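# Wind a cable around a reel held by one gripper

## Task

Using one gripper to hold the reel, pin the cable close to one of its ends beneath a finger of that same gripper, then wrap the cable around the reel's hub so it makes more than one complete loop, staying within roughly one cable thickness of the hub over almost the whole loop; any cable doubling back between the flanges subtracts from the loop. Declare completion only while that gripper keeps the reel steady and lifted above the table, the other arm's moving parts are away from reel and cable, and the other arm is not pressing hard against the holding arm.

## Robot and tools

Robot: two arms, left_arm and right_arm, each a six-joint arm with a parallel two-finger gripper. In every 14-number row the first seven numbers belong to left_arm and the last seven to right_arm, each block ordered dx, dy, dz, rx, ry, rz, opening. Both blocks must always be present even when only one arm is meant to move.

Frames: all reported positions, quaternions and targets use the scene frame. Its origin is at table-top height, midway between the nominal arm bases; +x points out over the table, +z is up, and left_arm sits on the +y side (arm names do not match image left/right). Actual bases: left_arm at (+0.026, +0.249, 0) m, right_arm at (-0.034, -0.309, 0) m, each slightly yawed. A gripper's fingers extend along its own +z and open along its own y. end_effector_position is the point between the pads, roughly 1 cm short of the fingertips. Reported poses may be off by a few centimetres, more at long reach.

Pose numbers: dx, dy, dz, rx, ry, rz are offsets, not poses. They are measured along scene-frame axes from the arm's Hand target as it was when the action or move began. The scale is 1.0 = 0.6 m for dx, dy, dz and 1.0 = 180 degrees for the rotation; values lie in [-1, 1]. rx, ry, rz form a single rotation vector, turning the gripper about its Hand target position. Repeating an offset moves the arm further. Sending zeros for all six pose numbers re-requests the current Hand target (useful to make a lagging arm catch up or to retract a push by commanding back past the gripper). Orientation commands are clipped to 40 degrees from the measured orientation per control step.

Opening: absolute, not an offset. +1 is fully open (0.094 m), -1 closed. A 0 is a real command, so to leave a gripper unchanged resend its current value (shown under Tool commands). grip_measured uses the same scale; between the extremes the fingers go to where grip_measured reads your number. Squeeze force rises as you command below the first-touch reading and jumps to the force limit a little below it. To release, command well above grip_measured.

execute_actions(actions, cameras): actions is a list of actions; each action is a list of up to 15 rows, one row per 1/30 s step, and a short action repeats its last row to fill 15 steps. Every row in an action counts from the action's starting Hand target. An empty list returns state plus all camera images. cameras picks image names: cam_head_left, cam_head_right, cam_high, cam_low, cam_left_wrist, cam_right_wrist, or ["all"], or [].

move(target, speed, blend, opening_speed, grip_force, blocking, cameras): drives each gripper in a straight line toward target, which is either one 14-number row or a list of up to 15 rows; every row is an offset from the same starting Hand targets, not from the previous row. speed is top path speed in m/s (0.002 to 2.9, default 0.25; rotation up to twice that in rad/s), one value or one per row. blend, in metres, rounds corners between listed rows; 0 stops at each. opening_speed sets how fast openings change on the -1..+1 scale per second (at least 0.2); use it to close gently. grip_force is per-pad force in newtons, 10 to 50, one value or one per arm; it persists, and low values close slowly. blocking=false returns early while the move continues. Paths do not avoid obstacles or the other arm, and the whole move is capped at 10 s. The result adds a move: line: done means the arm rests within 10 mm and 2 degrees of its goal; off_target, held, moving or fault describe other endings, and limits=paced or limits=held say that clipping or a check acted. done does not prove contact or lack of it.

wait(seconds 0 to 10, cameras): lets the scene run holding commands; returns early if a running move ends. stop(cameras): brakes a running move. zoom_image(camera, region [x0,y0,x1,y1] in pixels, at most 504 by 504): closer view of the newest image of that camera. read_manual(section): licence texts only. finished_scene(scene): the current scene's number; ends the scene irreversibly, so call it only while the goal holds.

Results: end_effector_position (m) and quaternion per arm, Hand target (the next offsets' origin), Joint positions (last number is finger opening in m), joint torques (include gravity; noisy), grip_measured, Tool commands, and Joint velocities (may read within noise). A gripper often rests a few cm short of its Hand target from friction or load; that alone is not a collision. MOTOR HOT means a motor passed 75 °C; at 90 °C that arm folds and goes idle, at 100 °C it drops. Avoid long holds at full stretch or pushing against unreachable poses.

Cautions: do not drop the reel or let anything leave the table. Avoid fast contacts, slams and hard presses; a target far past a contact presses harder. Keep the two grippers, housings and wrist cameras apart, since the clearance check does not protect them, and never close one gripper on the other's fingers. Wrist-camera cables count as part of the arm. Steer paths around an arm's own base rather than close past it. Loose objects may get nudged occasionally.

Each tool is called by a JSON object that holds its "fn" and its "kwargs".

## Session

Scene 1 solved. Now scene 2.

{"fn": "execute_actions", "kwargs": {"actions": []}}

Scene clock: 0.00 s.
left_arm: end_effector_position=(+0.4403, +0.2510, +0.0941) grip_measured=+1.000 end_effector_quat_wxyz=(+0.573, +0.003, +0.819, +0.013) | right_arm: end_effector_position=(+0.3633, -0.3047, +0.0965) grip_measured=+1.000 end_effector_quat_wxyz=(+0.594, +0.005, +0.805, +0.002)
Joint positions: left_arm=[0.052 1.603 0.43 0.823 -0.026 0.016 0.094] | right_arm=[0.005 1.576 0.337 0.939 0.017 0.015 0.094]
Joint velocities: within noise
Joint torques (N m): no reading
Heat: left arm: 34 °C; right arm: 45 °C.
Hand target: left_arm +0.4412, +0.2510, +0.0963; +0.575, +0.003, +0.818, +0.013 | right_arm +0.3654, -0.3045, +0.1013; +0.599, +0.005, +0.801, +0.003
Tool commands: left_gripper/opening=+1.0 right_gripper/opening=+1.0
camera_calibration:
cam_left_wrist: T_world_to_cam=[[0.00950406, -0.999657, -0.0244201, 0.24997], [-0.725097, 0.00992709, -0.688575, 0.417042], [0.688581, 0.0242512, -0.724753, -0.153536], [0, 0, 0, 1]] pos_world=[0.405742, 0.249468, 0.181993]
cam_right_wrist: T_world_to_cam=[[0.0162598, -0.999857, -0.00463336, -0.308553], [-0.649489, -0.00703866, -0.760339, 0.347341], [0.760197, 0.0153723, -0.64951, -0.114032], [0, 0, 0, 1]] pos_world=[0.317298, -0.304311, 0.188602]

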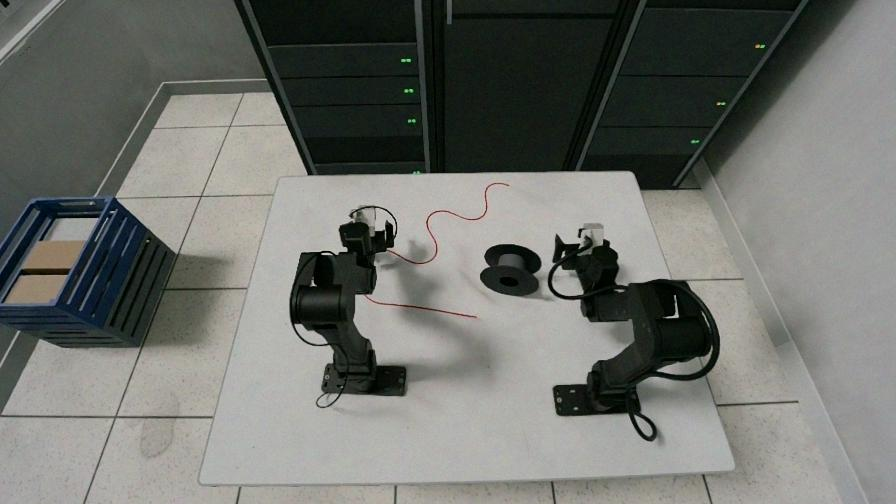

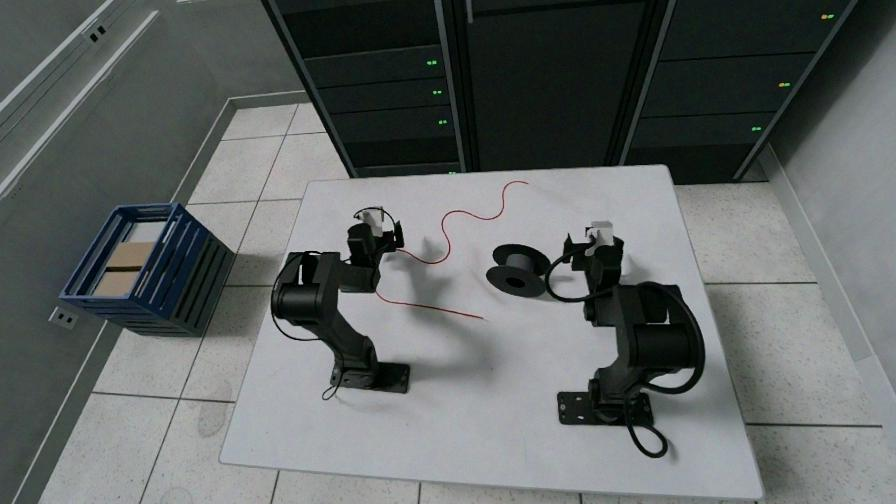

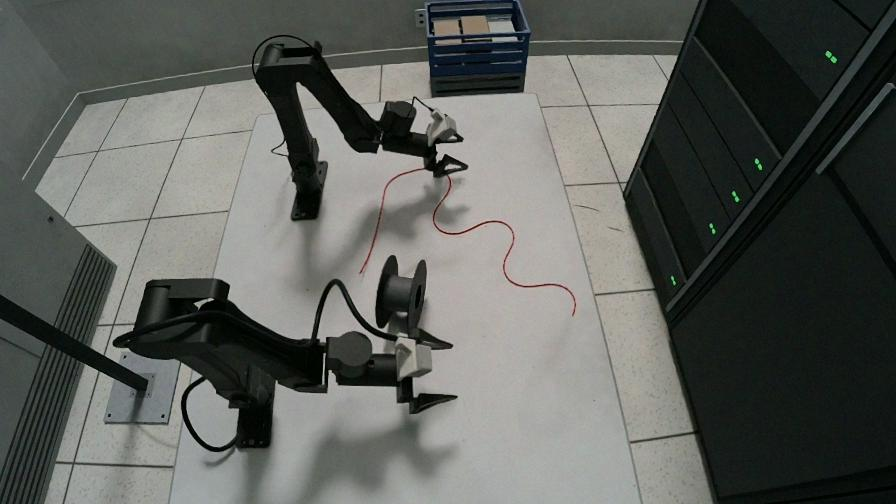

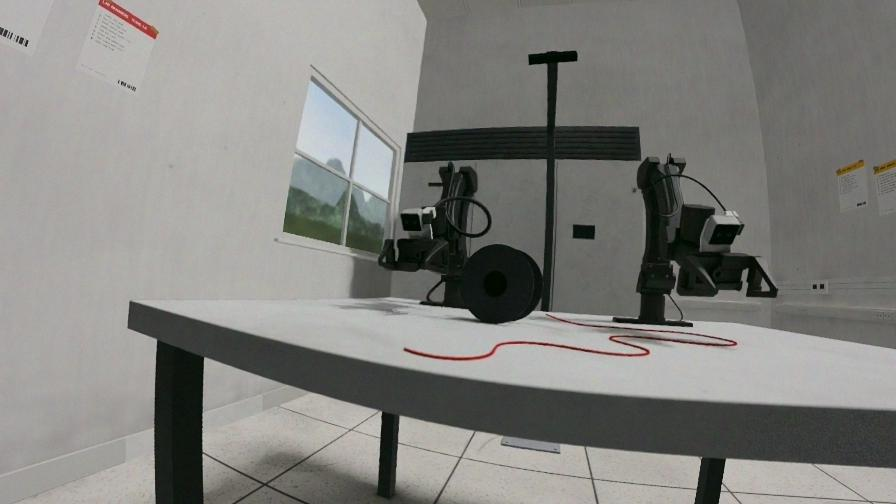

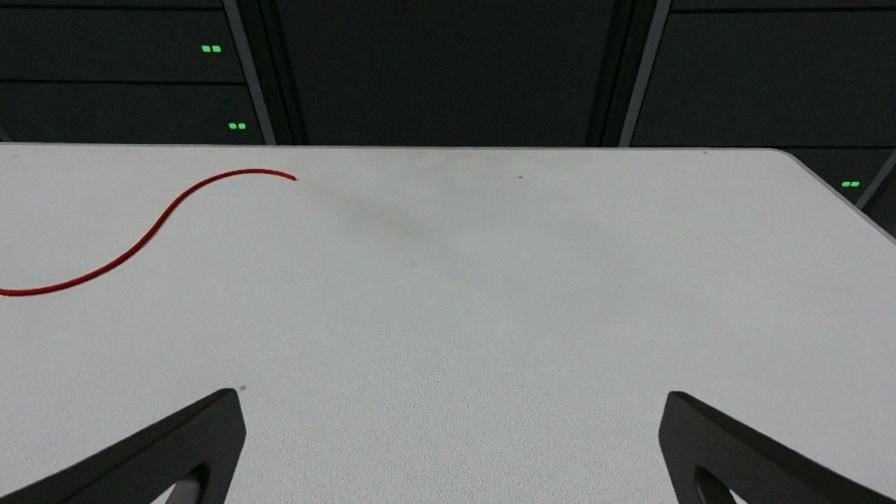

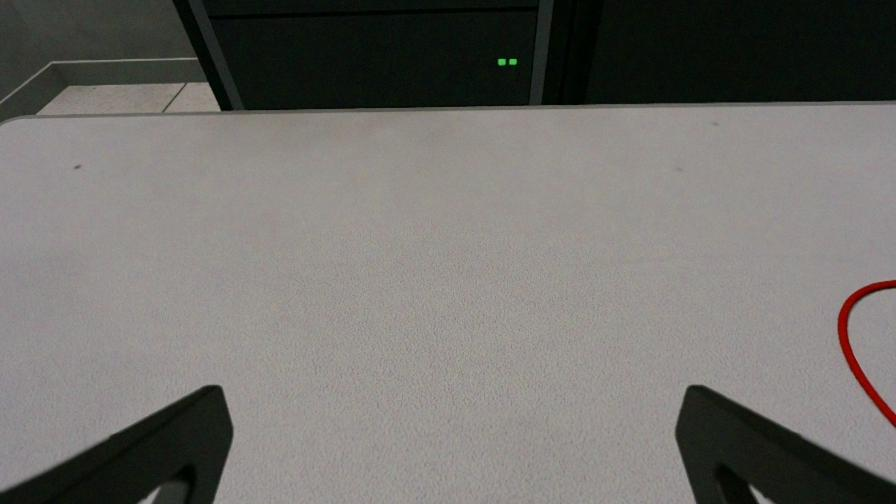

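{"fn": "zoom_image", "kwargs": {"camera": "cam_head_left", "region": [460, 220, 580, 340]}}

{"fn": "zoom_image", "kwargs": {"camera": "cam_head_right", "region": [460, 220, 580, 340]}}

{"fn": "zoom_image", "kwargs": {"camera": "cam_high", "region": [340, 230, 480, 370]}}

{"fn": "zoom_image", "kwargs": {"camera": "cam_low", "region": [430, 210, 570, 350]}}

Scaled by 4.200 from the camera's 896x504 image, which has a finer 1280x720 frame.

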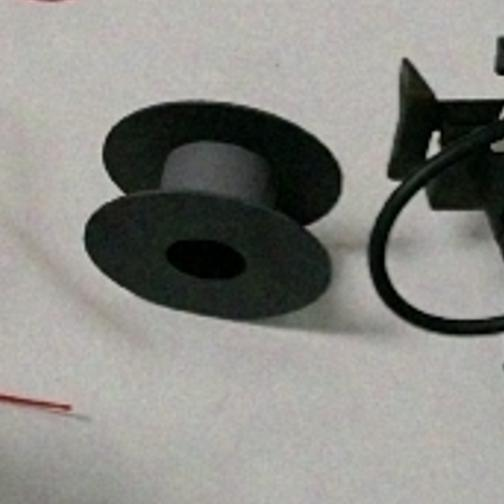

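Scaled by 4.200 from the camera's 896x504 image, which has a finer 1280x720 frame.

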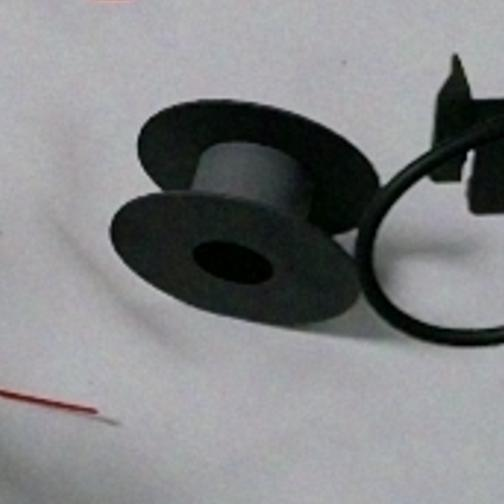

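Scaled by 3.600 from the camera's 896x504 image, which has a finer 1280x720 frame.

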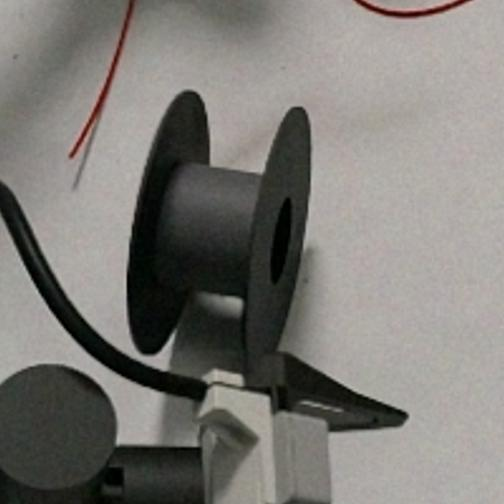

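Scaled by 3.600 from the camera's 896x504 image, which has a finer 1280x720 frame.

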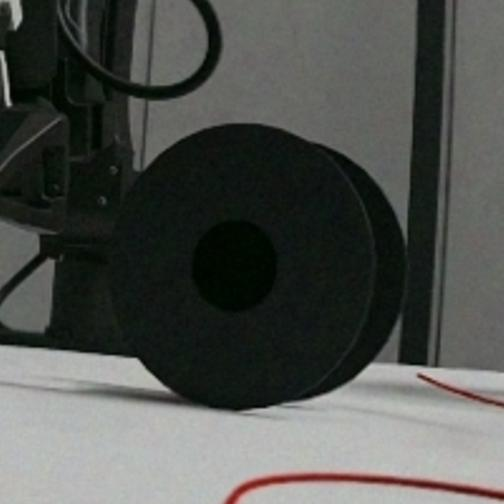

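{"fn": "move", "kwargs": {"target": [[0, 0, 0, 0, 0, 0, 1, -0.05, 0.05, 0.33, 0, 0, 0, 0.1], [0, 0, 0, 0, 0, 0, 1, -0.075, 0.16, 0.37, -0.1599, 0.2045, 0.4005, 0.1]], "speed": 0.3, "blend": 0.03, "cameras": ["cam_head_left", "cam_head_right", "cam_low", "cam_left_wrist"]}}

Scene clock: 239.37 s.
left_arm: end_effector_position=(+0.4403, +0.2510, +0.0941) grip_measured=+1.000 end_effector_quat_wxyz=(+0.573, +0.003, +0.819, +0.013) | right_arm: end_effector_position=(+0.3200, -0.2117, +0.3171) grip_measured=+0.102 end_effector_quat_wxyz=(+0.290, -0.554, +0.772, +0.115)
Joint positions: left_arm=[0.052 1.603 0.43 0.823 -0.026 0.016 0.094] | right_arm=[0.01 1.745 2.135 -1.57 -0.514 -1.12 0.052]
Joint torques (N m): left_arm=[0.06 -6.01 6.64 1.47 -0.04 0.01] | right_arm=[0.4 -6.84 7.42 0.92 -0.37 -0.08]
Heat: left arm: 41 °C; right arm: 52 °C.
Hand target: left_arm +0.4412, +0.2510, +0.0963; +0.575, +0.003, +0.818, +0.013 | right_arm +0.3203, -0.2084, +0.3233; +0.204, -0.590, +0.764, +0.160
Off the commanded pose: left_arm 0.002 m, 0 deg | right_arm 0.007 m, 12 deg.
joint sent to its limit (right arm) — joint 4 (wrist pitch), lower limit. The joint targets are off in orientation, not in position.
move: off_target (right_arm)
camera_calibration:
cam_left_wrist: T_world_to_cam=[[0.00950406, -0.999657, -0.0244201, 0.24997], [-0.725097, 0.00992709, -0.688575, 0.417042], [0.688581, 0.0242512, -0.724753, -0.153536], [0, 0, 0, 1]] pos_world=[0.405742, 0.249468, 0.181993]
Images, in order (width x height): cam_head_left 896x504, cam_head_right 896x504, cam_low 896x504, cam_left_wrist 896x504.

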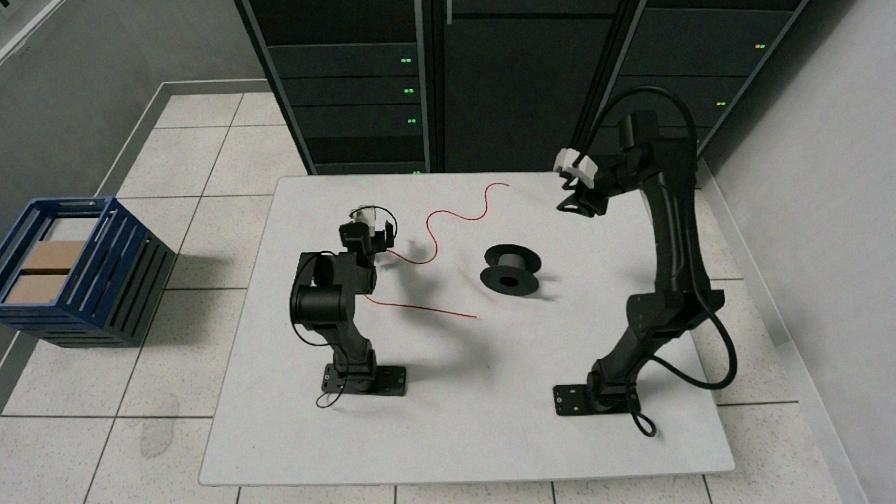

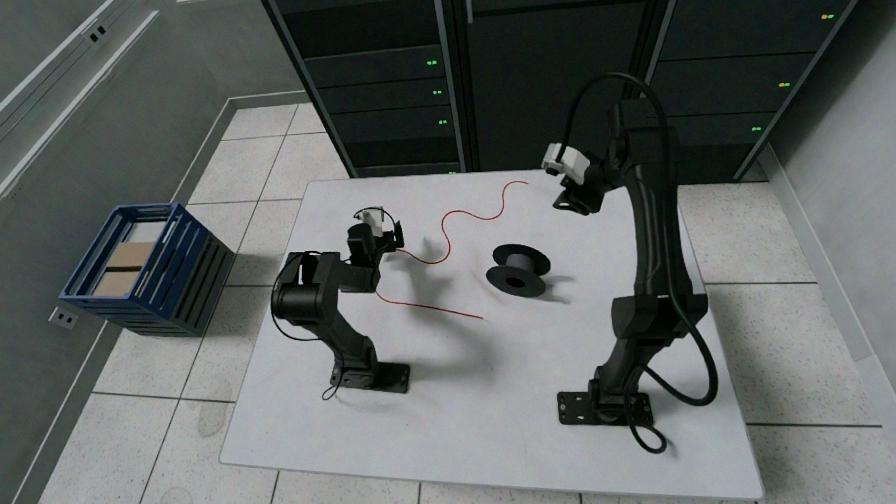

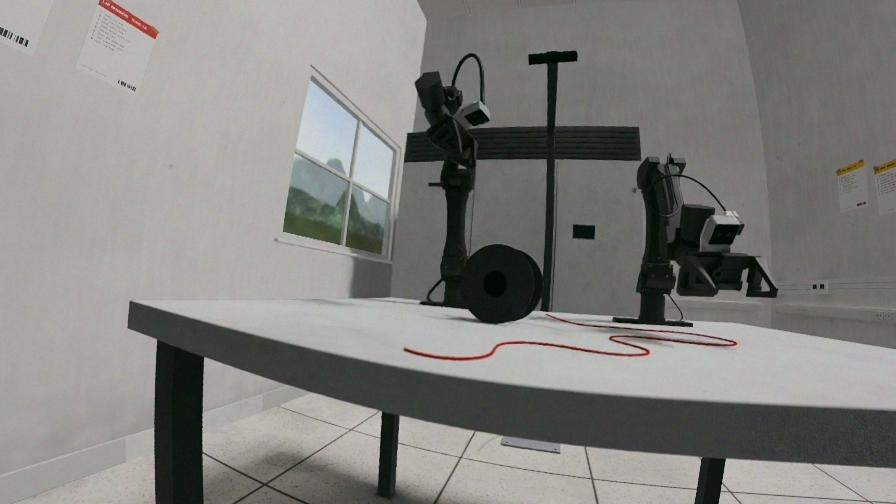

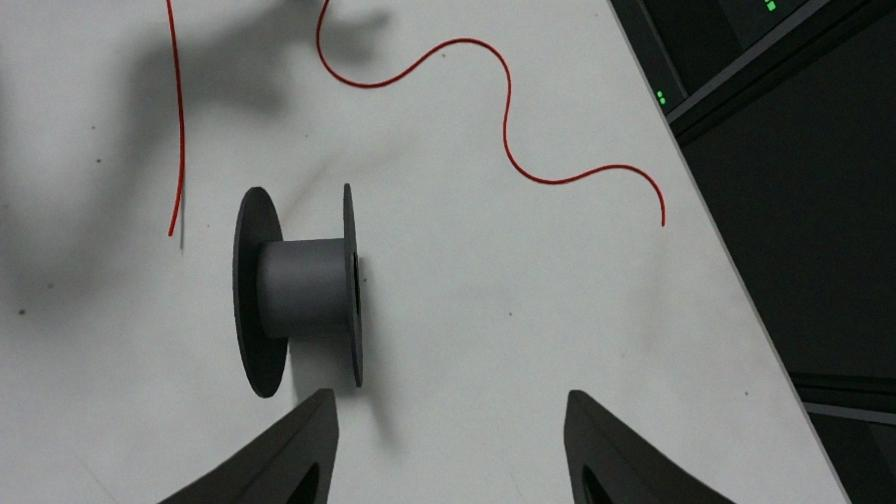

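{"fn": "move", "kwargs": {"target": [0, 0, 0, 0, 0, 0, 1, -0.027, 0.0683, -0.186, 0, 0, -0.0111, -0.1], "speed": 0.2, "cameras": ["cam_head_left", "cam_left_wrist"]}}

Scene clock: 264.57 s.
left_arm: end_effector_position=(+0.4403, +0.2510, +0.0941) grip_measured=+1.000 end_effector_quat_wxyz=(+0.573, +0.003, +0.819, +0.013) | right_arm: end_effector_position=(+0.3074, -0.1698, +0.2041) grip_measured=-0.098 end_effector_quat_wxyz=(+0.193, -0.576, +0.778, +0.156)
Joint positions: left_arm=[0.052 1.603 0.43 0.823 -0.026 0.016 0.094] | right_arm=[0.157 1.731 1.696 -1.315 -0.455 -1.056 0.042]
Joint torques (N m): left_arm=[0.08 -6.05 6.64 1.48 -0.04 0.02] | right_arm=[0.25 -10.86 5.35 0.82 -0.35 0.04]
Heat: left arm: 41 °C; right arm: 48 °C.
Hand target: left_arm +0.4412, +0.2510, +0.0963; +0.575, +0.003, +0.818, +0.013 | right_arm +0.3041, -0.1674, +0.2117; +0.207, -0.577, +0.774, +0.156
Off the commanded pose: left_arm 0.002 m, 0 deg | right_arm 0.009 m, 2 deg.
move: done
camera_calibration:
cam_left_wrist: T_world_to_cam=[[0.00950406, -0.999657, -0.0244201, 0.24997], [-0.725097, 0.00992709, -0.688575, 0.417042], [0.688581, 0.0242512, -0.724753, -0.153536], [0, 0, 0, 1]] pos_world=[0.405742, 0.249468, 0.181993]
Images, in order (width x height): cam_head_left 896x504, cam_left_wrist 896x504.

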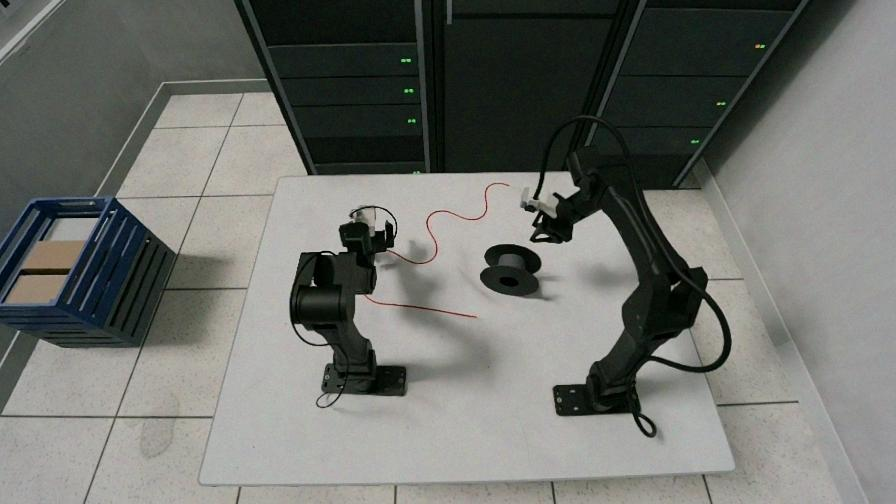

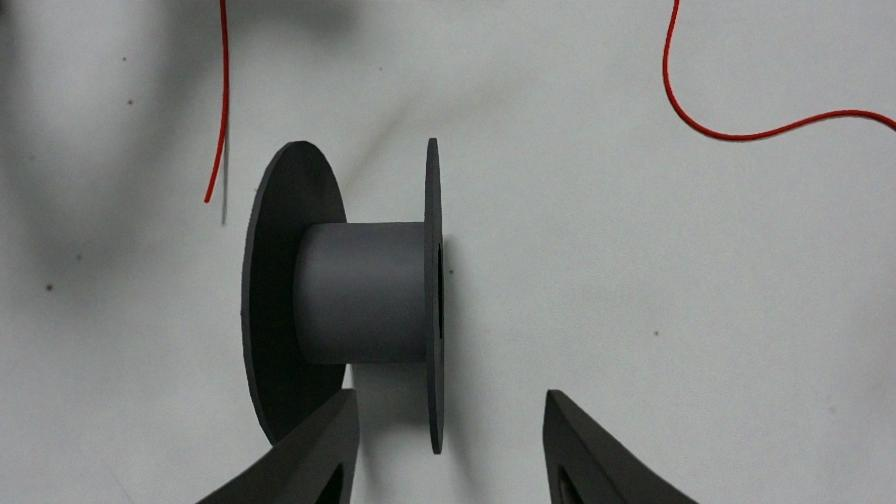

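{"fn": "move", "kwargs": {"target": [0, 0, 0, 0, 0, 0, 1, 0.0132, 0.088, -0.1395, 0, 0, 0, -0.1], "speed": 0.12, "cameras": ["cam_head_left", "cam_left_wrist", "cam_low"]}}

{"fn": "zoom_image", "kwargs": {"camera": "cam_head_left", "region": [460, 180, 600, 320]}}

Scene clock: 292.10 s.
left_arm: end_effector_position=(+0.4403, +0.2510, +0.0941) grip_measured=+1.000 end_effector_quat_wxyz=(+0.573, +0.003, +0.819, +0.013) | right_arm: end_effector_position=(+0.3136, -0.1173, +0.1338) grip_measured=-0.098 end_effector_quat_wxyz=(+0.210, -0.578, +0.774, +0.149)
Joint positions: left_arm=[0.052 1.603 0.43 0.823 -0.026 0.016 0.094] | right_arm=[0.307 1.736 1.408 -0.916 -0.414 -0.897 0.042]
Joint torques (N m): left_arm=[0.18 -6.12 6.49 1.54 -0.02 -0.03] | right_arm=[0.28 -7.77 5.65 1.06 -0.31 0.06]
Heat: left arm: 42 °C; right arm: 47 °C.
Hand target: left_arm +0.4412, +0.2510, +0.0963; +0.575, +0.003, +0.818, +0.013 | right_arm +0.3120, -0.1147, +0.1279; +0.206, -0.577, +0.775, +0.156
Off the commanded pose: left_arm 0.002 m, 0 deg | right_arm 0.007 m, 1 deg.
move: done
camera_calibration:
cam_left_wrist: T_world_to_cam=[[0.00950406, -0.999657, -0.0244201, 0.24997], [-0.725097, 0.00992709, -0.688575, 0.417042], [0.688581, 0.0242512, -0.724753, -0.153536], [0, 0, 0, 1]] pos_world=[0.405742, 0.249468, 0.181993]
Images, in order (width x height): cam_head_left 896x504, cam_low 896x504, cam_left_wrist 896x504.

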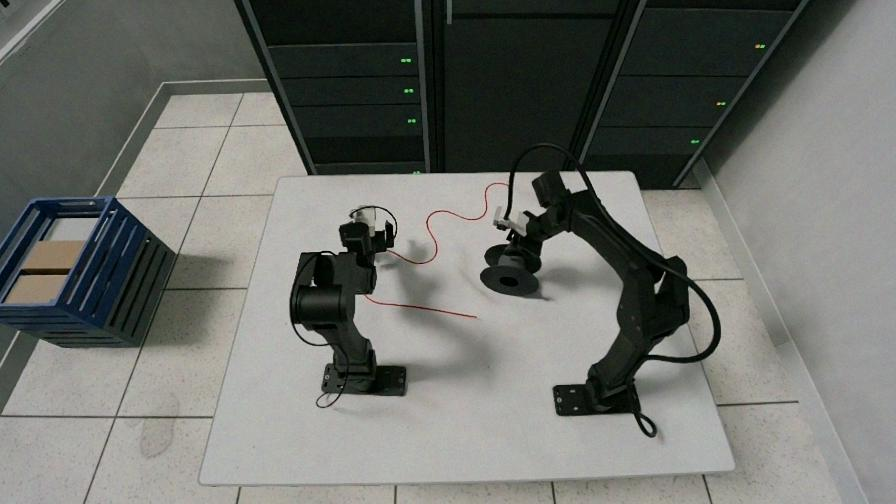

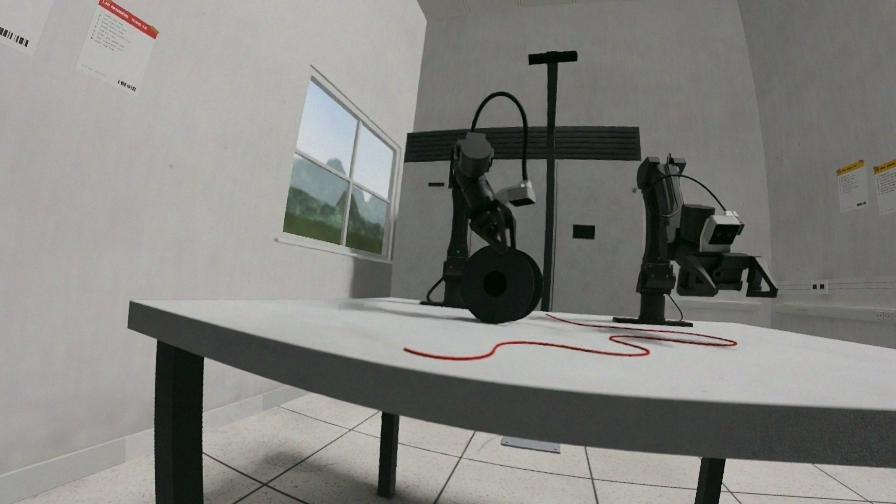

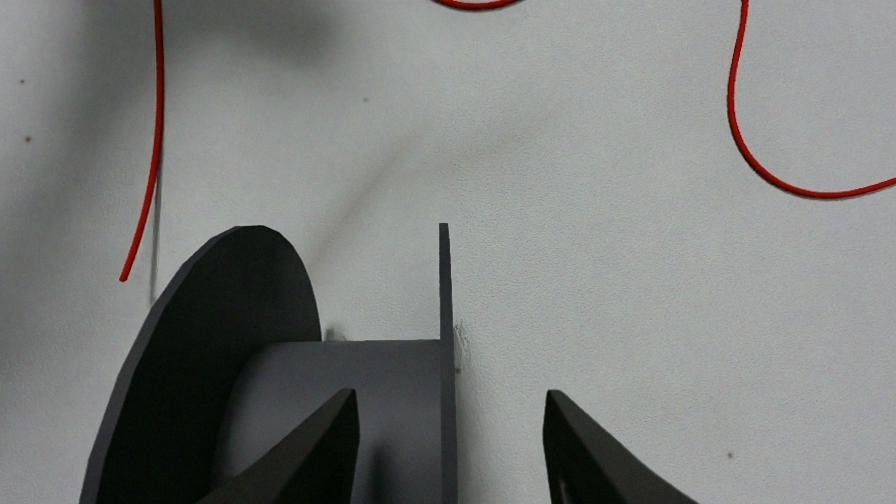

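Scaled by 3.600 from the camera's 896x504 image, which has a finer 1280x720 frame.

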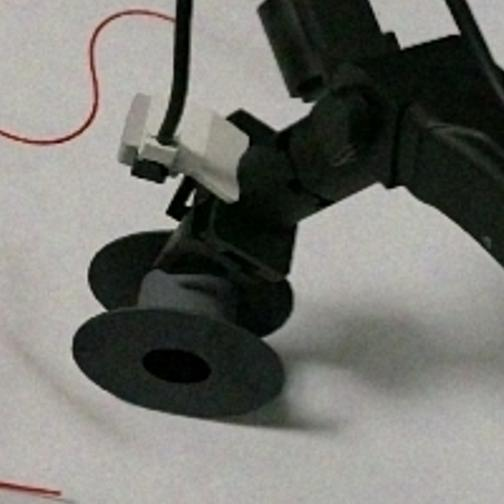

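{"fn": "move", "kwargs": {"target": [[0, 0, 0, 0, 0, 0, 1, 0.0028, 0.0087, -0.0159, 0, 0, 0, -0.1], [0, 0, 0, 0, 0, 0, 1, 0.0028, 0.0087, -0.0159, 0, 0, 0, -1]], "speed": 0.06, "opening_speed": 0.5, "cameras": ["cam_left_wrist", "cam_low"]}}

Scene clock: 310.60 s.
left_arm: end_effector_position=(+0.4403, +0.2510, +0.0941) grip_measured=+1.000 end_effector_quat_wxyz=(+0.573, +0.003, +0.819, +0.013) | right_arm: end_effector_position=(+0.3149, -0.1116, +0.1260) grip_measured=-0.940 end_effector_quat_wxyz=(+0.211, -0.573, +0.777, +0.154)
Joint positions: left_arm=[0.052 1.603 0.43 0.823 -0.026 0.016 0.094] | right_arm=[0.317 1.749 1.389 -0.878 -0.419 -0.872 0.003]
Joint torques (N m): left_arm=[-0.06 -6.05 6.49 1.52 0.01 -0.02] | right_arm=[0.43 -7.69 5.53 1.09 -0.23 -0.07]
Heat: left arm: 42 °C; right arm: 47 °C.
Hand target: left_arm +0.4412, +0.2510, +0.0963; +0.575, +0.003, +0.818, +0.013 | right_arm +0.3137, -0.1093, +0.1184; +0.206, -0.577, +0.774, +0.156
Off the commanded pose: left_arm 0.002 m, 0 deg | right_arm 0.008 m, 1 deg.
move: done
camera_calibration:
cam_left_wrist: T_world_to_cam=[[0.00950406, -0.999657, -0.0244201, 0.24997], [-0.725097, 0.00992709, -0.688575, 0.417042], [0.688581, 0.0242512, -0.724753, -0.153536], [0, 0, 0, 1]] pos_world=[0.405742, 0.249468, 0.181993]
Images, in order (width x height): cam_low 896x504, cam_left_wrist 896x504.

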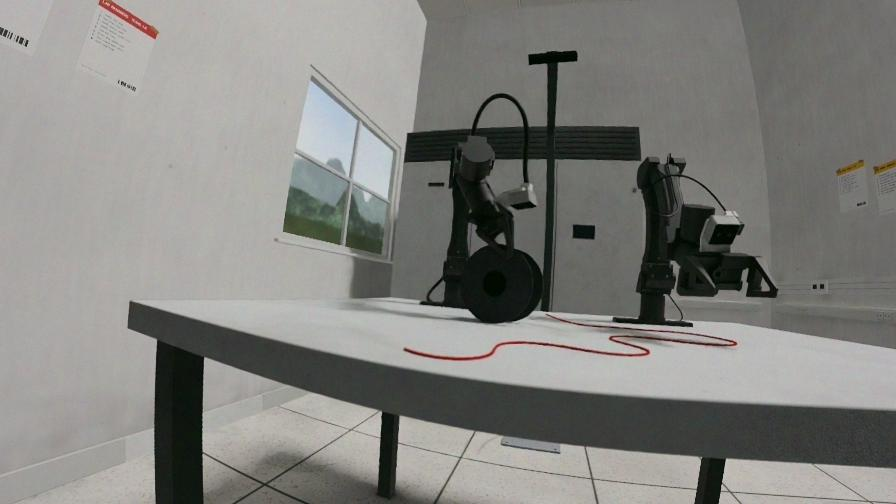

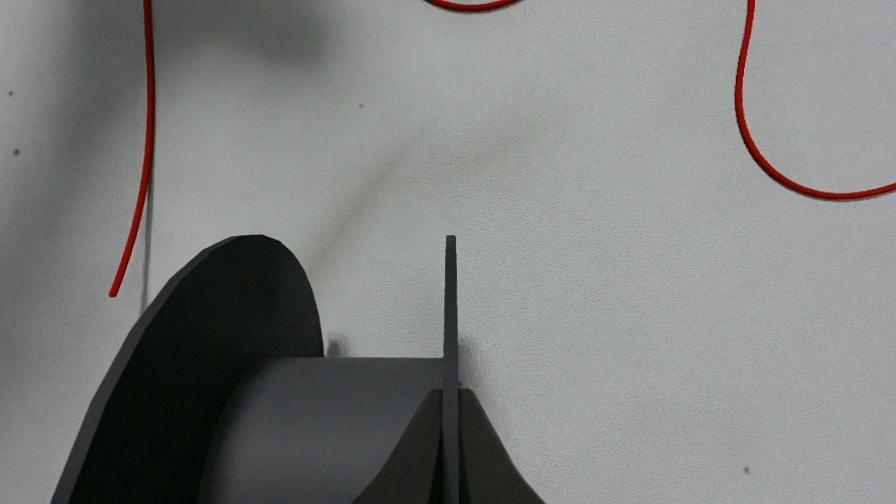

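{"fn": "move", "kwargs": {"target": [[0, 0, 0, 0, 0, 0, 1, 0, 0, 0.2, 0, 0, 0, -1], [0, 0, 0, 0, 0, 0, 1, 0.0355, 0.1322, 0.2527, 0.168, -0.223, -0.3864, -1]], "speed": 0.2, "blend": 0.03, "cameras": ["cam_head_left", "cam_low", "cam_left_wrist"]}}

Scene clock: 339.43 s.
left_arm: end_effector_position=(+0.4403, +0.2510, +0.0941) grip_measured=+1.000 end_effector_quat_wxyz=(+0.573, +0.003, +0.819, +0.013) | right_arm: end_effector_position=(+0.3309, -0.0340, +0.2526) grip_measured=-0.940 end_effector_quat_wxyz=(+0.605, -0.023, +0.796, -0.016)
Joint positions: left_arm=[0.052 1.603 0.43 0.823 -0.026 0.016 0.094] | right_arm=[0.949 1.586 1.142 -0.006 0.907 0.308 0.003]
Joint torques (N m): left_arm=[0.14 -6.2 6.5 1.49 -0.02 -0.04] | right_arm=[0.28 -7.45 9.03 2.18 0.35 0.17]
Heat: left arm: 42 °C; right arm: 47 °C.
Hand target: left_arm +0.4412, +0.2510, +0.0963; +0.575, +0.003, +0.818, +0.013 | right_arm +0.3350, -0.0300, +0.2702; +0.623, +0.004, +0.782, +0.003
Off the commanded pose: left_arm 0.002 m, 0 deg | right_arm 0.018 m, 5 deg.
move: off_target (right_arm)
camera_calibration:
cam_left_wrist: T_world_to_cam=[[0.00950406, -0.999657, -0.0244201, 0.24997], [-0.725097, 0.00992709, -0.688575, 0.417042], [0.688581, 0.0242512, -0.724753, -0.153536], [0, 0, 0, 1]] pos_world=[0.405742, 0.249468, 0.181993]
Images, in order (width x height): cam_head_left 896x504, cam_low 896x504, cam_left_wrist 896x504.

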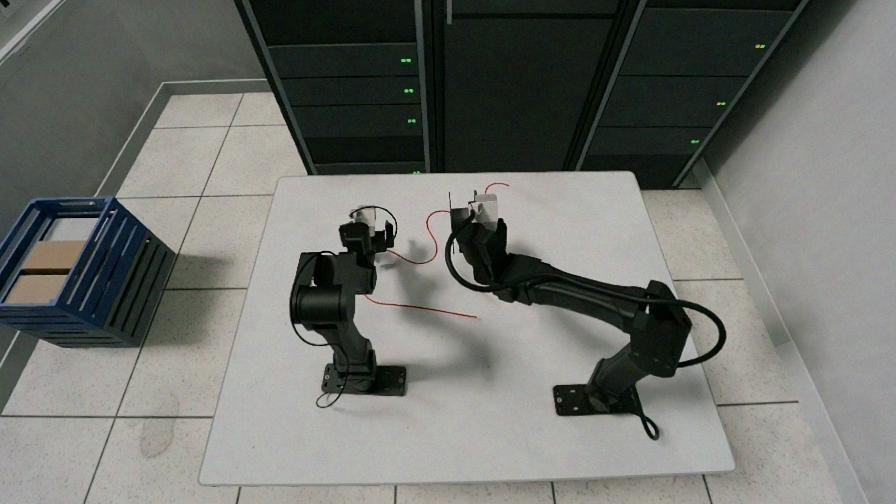

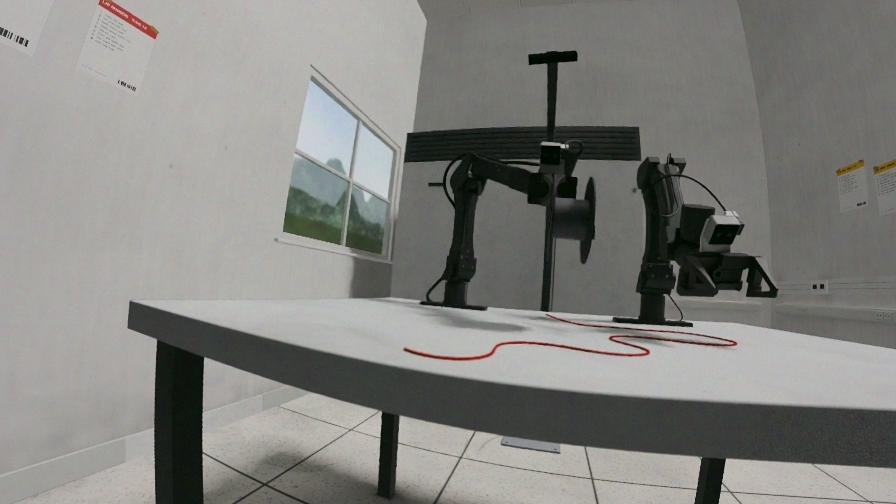

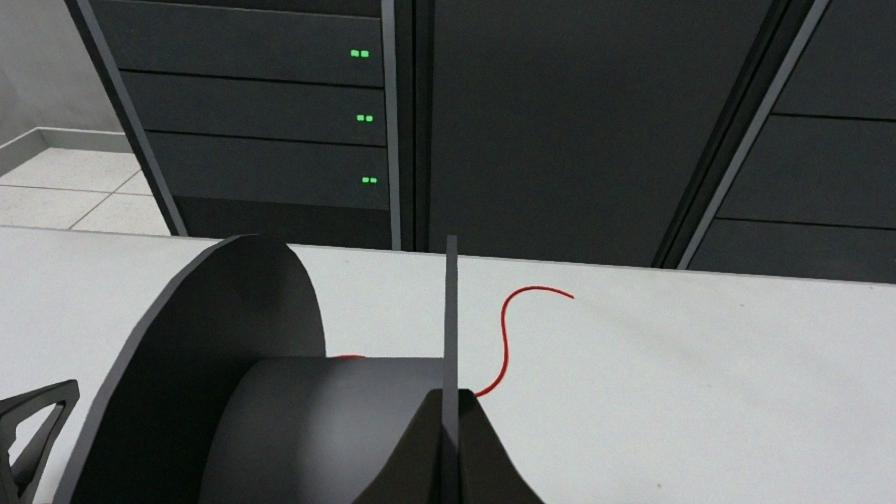

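{"fn": "move", "kwargs": {"target": [0, 0, 0, 0, 0, 0, 1, 0.0067, 0.0067, -0.2, 0.0167, -0.0144, 0, -1], "speed": 0.15}}

Scene clock: 351.93 s.
left_arm: end_effector_position=(+0.4403, +0.2510, +0.0941) grip_measured=+1.000 end_effector_quat_wxyz=(+0.573, +0.003, +0.819, +0.013) | right_arm: end_effector_position=(+0.3378, -0.0254, +0.1470) grip_measured=-0.940 end_effector_quat_wxyz=(+0.631, +0.007, +0.776, +0.017)
Joint positions: left_arm=[0.052 1.603 0.43 0.823 -0.026 0.016 0.094] | right_arm=[0.949 1.825 0.86 0.626 0.913 0.308 0.003]
Joint torques (N m): left_arm=[0.01 -5.89 6.42 1.51 -0.03 0.03] | right_arm=[0.05 -8.21 5.67 2.21 0.26 0.08]
Heat: left arm: 43 °C; right arm: 50 °C.
Hand target: left_arm +0.4412, +0.2510, +0.0963; +0.575, +0.003, +0.818, +0.013 | right_arm +0.3390, -0.0261, +0.1501; +0.640, +0.021, +0.768, +0.023
Off the commanded pose: left_arm 0.002 m, 0 deg | right_arm 0.003 m, 2 deg.
move: done

{"fn": "move", "kwargs": {"target": [0, 0, 0, 0, 0, 0, 1, 0, 0, -0.0417, -0.008, 0, 0, -1], "speed": 0.06, "cameras": ["cam_low", "cam_head_left"]}}

{"fn": "zoom_image", "kwargs": {"camera": "cam_low", "region": [500, 180, 660, 340]}}

Scene clock: 359.83 s.
left_arm: end_effector_position=(+0.4403, +0.2510, +0.0941) grip_measured=+1.000 end_effector_quat_wxyz=(+0.573, +0.003, +0.819, +0.013) | right_arm: end_effector_position=(+0.3397, -0.0251, +0.1276) grip_measured=-0.940 end_effector_quat_wxyz=(+0.637, +0.006, +0.771, +0.011)
Joint positions: left_arm=[0.052 1.603 0.43 0.823 -0.026 0.016 0.094] | right_arm=[0.949 1.899 0.838 0.741 0.925 0.284 0.003]
Joint torques (N m): left_arm=[0.2 -6.04 6.56 1.5 -0.03 -0.02] | right_arm=[0.2 -8.2 4.9 2.08 0.2 0.08]
Heat: left arm: 43 °C; right arm: 50 °C.
Hand target: left_arm +0.4412, +0.2510, +0.0963; +0.575, +0.003, +0.818, +0.013 | right_arm +0.3390, -0.0261, +0.1250; +0.640, +0.013, +0.768, +0.014
Off the commanded pose: left_arm 0.002 m, 0 deg | right_arm 0.003 m, 1 deg.
move: done
Images, in order (width x height): cam_head_left 896x504, cam_low 896x504.

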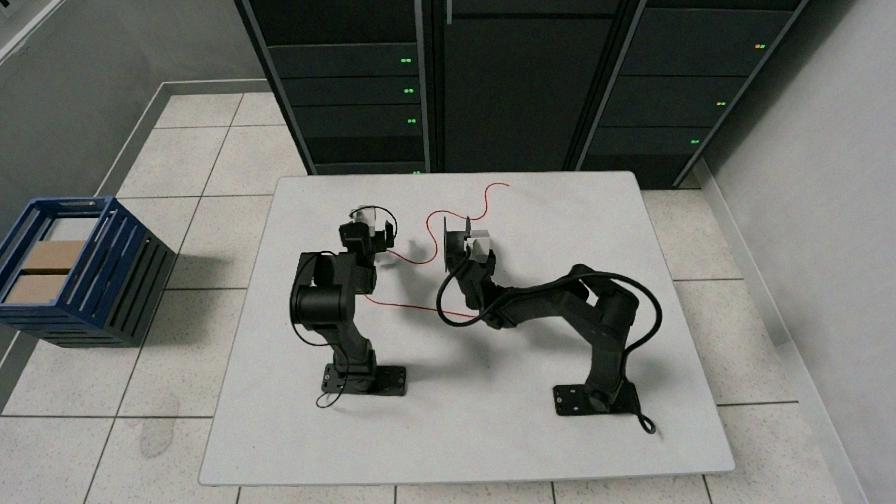

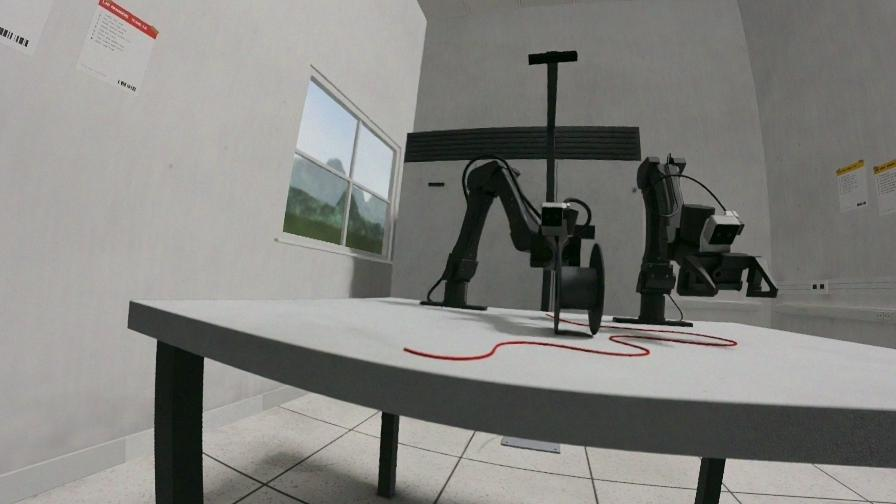

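Scaled by 3.150 from the camera's 896x504 image, which has a finer 1280x720 frame.

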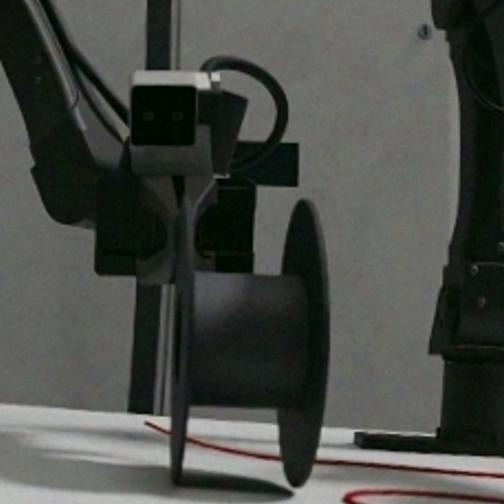

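{"fn": "move", "kwargs": {"target": [[0, 0, 0.12, 0, 0, 0, 1, 0, 0, 0.05, 0, 0, 0, -1], [0, 0, 0.12, 0, 0, 0, 1, -0.005, -0.24, 0.06, 0, 0, 0, -1]], "speed": 0.2, "blend": 0.02, "cameras": ["cam_head_left"]}}

Scene clock: 389.10 s.
left_arm: end_effector_position=(+0.4367, +0.2511, +0.1567) grip_measured=+1.000 end_effector_quat_wxyz=(+0.565, +0.003, +0.825, +0.013) | right_arm: end_effector_position=(+0.3352, -0.1707, +0.1437) grip_measured=-0.940 end_effector_quat_wxyz=(+0.618, -0.001, +0.786, -0.005)
Joint positions: left_arm=[0.052 1.341 0.566 0.407 -0.026 0.016 0.094] | right_arm=[0.608 1.454 0.45 0.714 0.605 0.16 0.003]
Joint torques (N m): left_arm=[0.12 -5.22 10.33 1.43 -0.04 0.02] | right_arm=[-0.2 -7.62 5.5 2.46 0.02 0.05]
Heat: left arm: 43 °C; right arm: 50 °C.
Hand target: left_arm +0.4413, +0.2510, +0.1684; +0.575, +0.003, +0.818, +0.013 | right_arm +0.3361, -0.1702, +0.1610; +0.640, +0.013, +0.768, +0.013
Off the commanded pose: left_arm 0.012 m, 1 deg | right_arm 0.017 m, 4 deg.
move: off_target (left_arm, right_arm)
Images, in order (width x height): cam_head_left 896x504.

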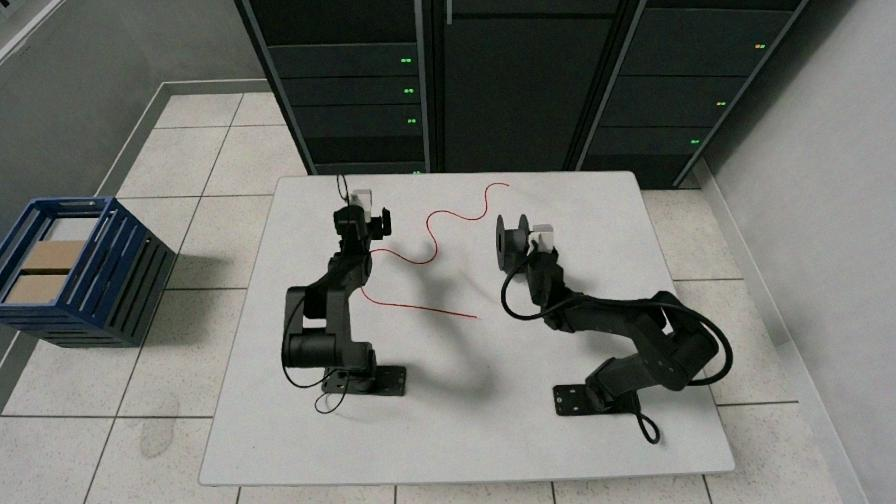

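{"fn": "move", "kwargs": {"target": [[-0.3167, -0.1667, 0.2167, -0.3264, 0.2611, 0.3294, 0.1, 0, 0, 0, 0, 0, 0, -1], [-0.4288, -0.3167, -0.0, -0.3264, 0.2611, 0.3294, 0.1, 0, 0, 0, 0, 0, 0, -1]], "speed": 0.25, "blend": 0.03, "cameras": ["cam_head_left", "cam_right_wrist"]}}

Scene clock: 418.90 s.
left_arm: end_effector_position=(+0.1878, +0.0577, +0.1710) grip_measured=+0.103 end_effector_quat_wxyz=(+0.023, -0.560, +0.821, -0.108) | right_arm: end_effector_position=(+0.3353, -0.1705, +0.1438) grip_measured=-0.940 end_effector_quat_wxyz=(+0.618, -0.001, +0.786, -0.004)
Joint positions: left_arm=[-0.833 1.293 1.224 -1.282 -0.029 -2.087 0.052] | right_arm=[0.608 1.454 0.45 0.715 0.604 0.16 0.003]
Joint torques (N m): left_arm=[-0.32 -5.19 5.22 0.44 -0.1 -0.09] | right_arm=[-0.17 -7.65 5.5 2.46 0.03 0.06]
Heat: left arm: 41 °C; right arm: 53 °C.
Hand target: left_arm +0.1839, +0.0611, +0.1683; +0.083, -0.631, +0.765, -0.101 | right_arm +0.3361, -0.1701, +0.1611; +0.640, +0.013, +0.768, +0.014
Off the commanded pose: left_arm 0.006 m, 13 deg | right_arm 0.017 m, 4 deg.
joint sent to its limit (left arm) — joint 6 (wrist roll), lower limit. The joint targets are off in orientation, not in position.
move: off_target (left_arm, right_arm)
camera_calibration:
cam_right_wrist: T_world_to_cam=[[0.0170885, -0.999756, 0.0140039, -0.17672], [-0.600693, -0.0214619, -0.799191, 0.352806], [0.799297, 0.00524491, -0.600914, -0.0858645], [0, 0, 0, 1]] pos_world=[0.283579, -0.168654, 0.232837]
Images, in order (width x height): cam_head_left 896x504, cam_right_wrist 896x504.

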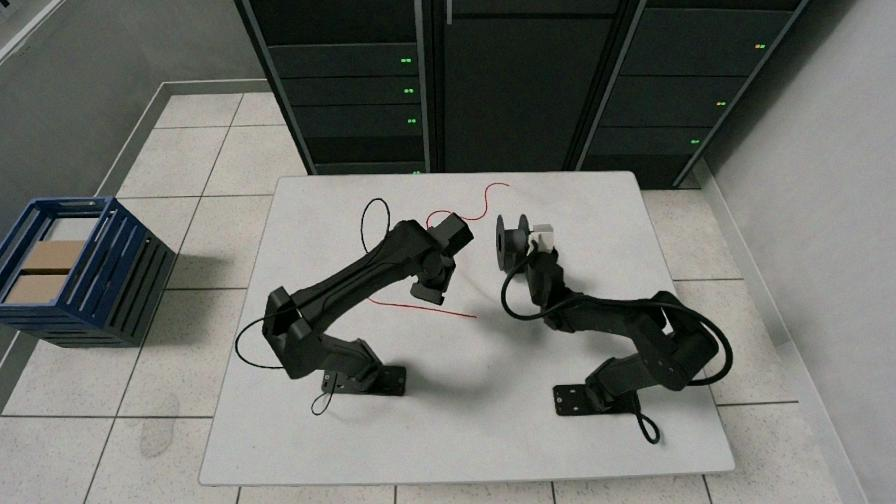

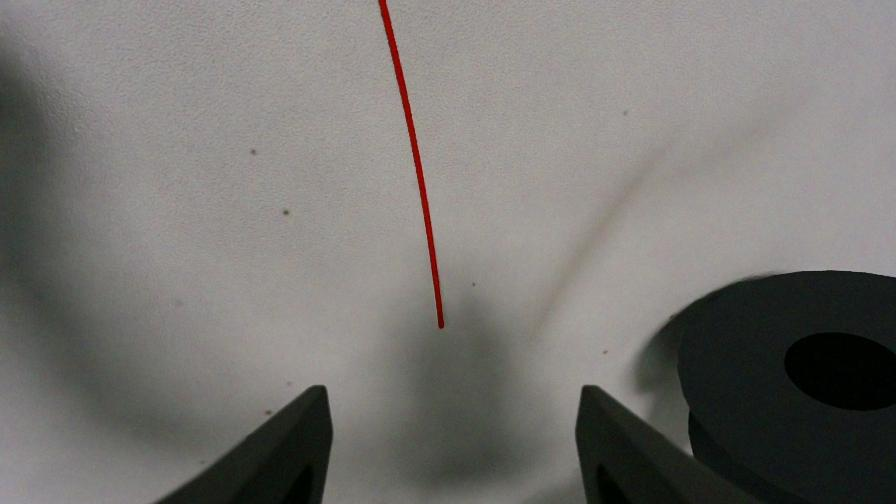

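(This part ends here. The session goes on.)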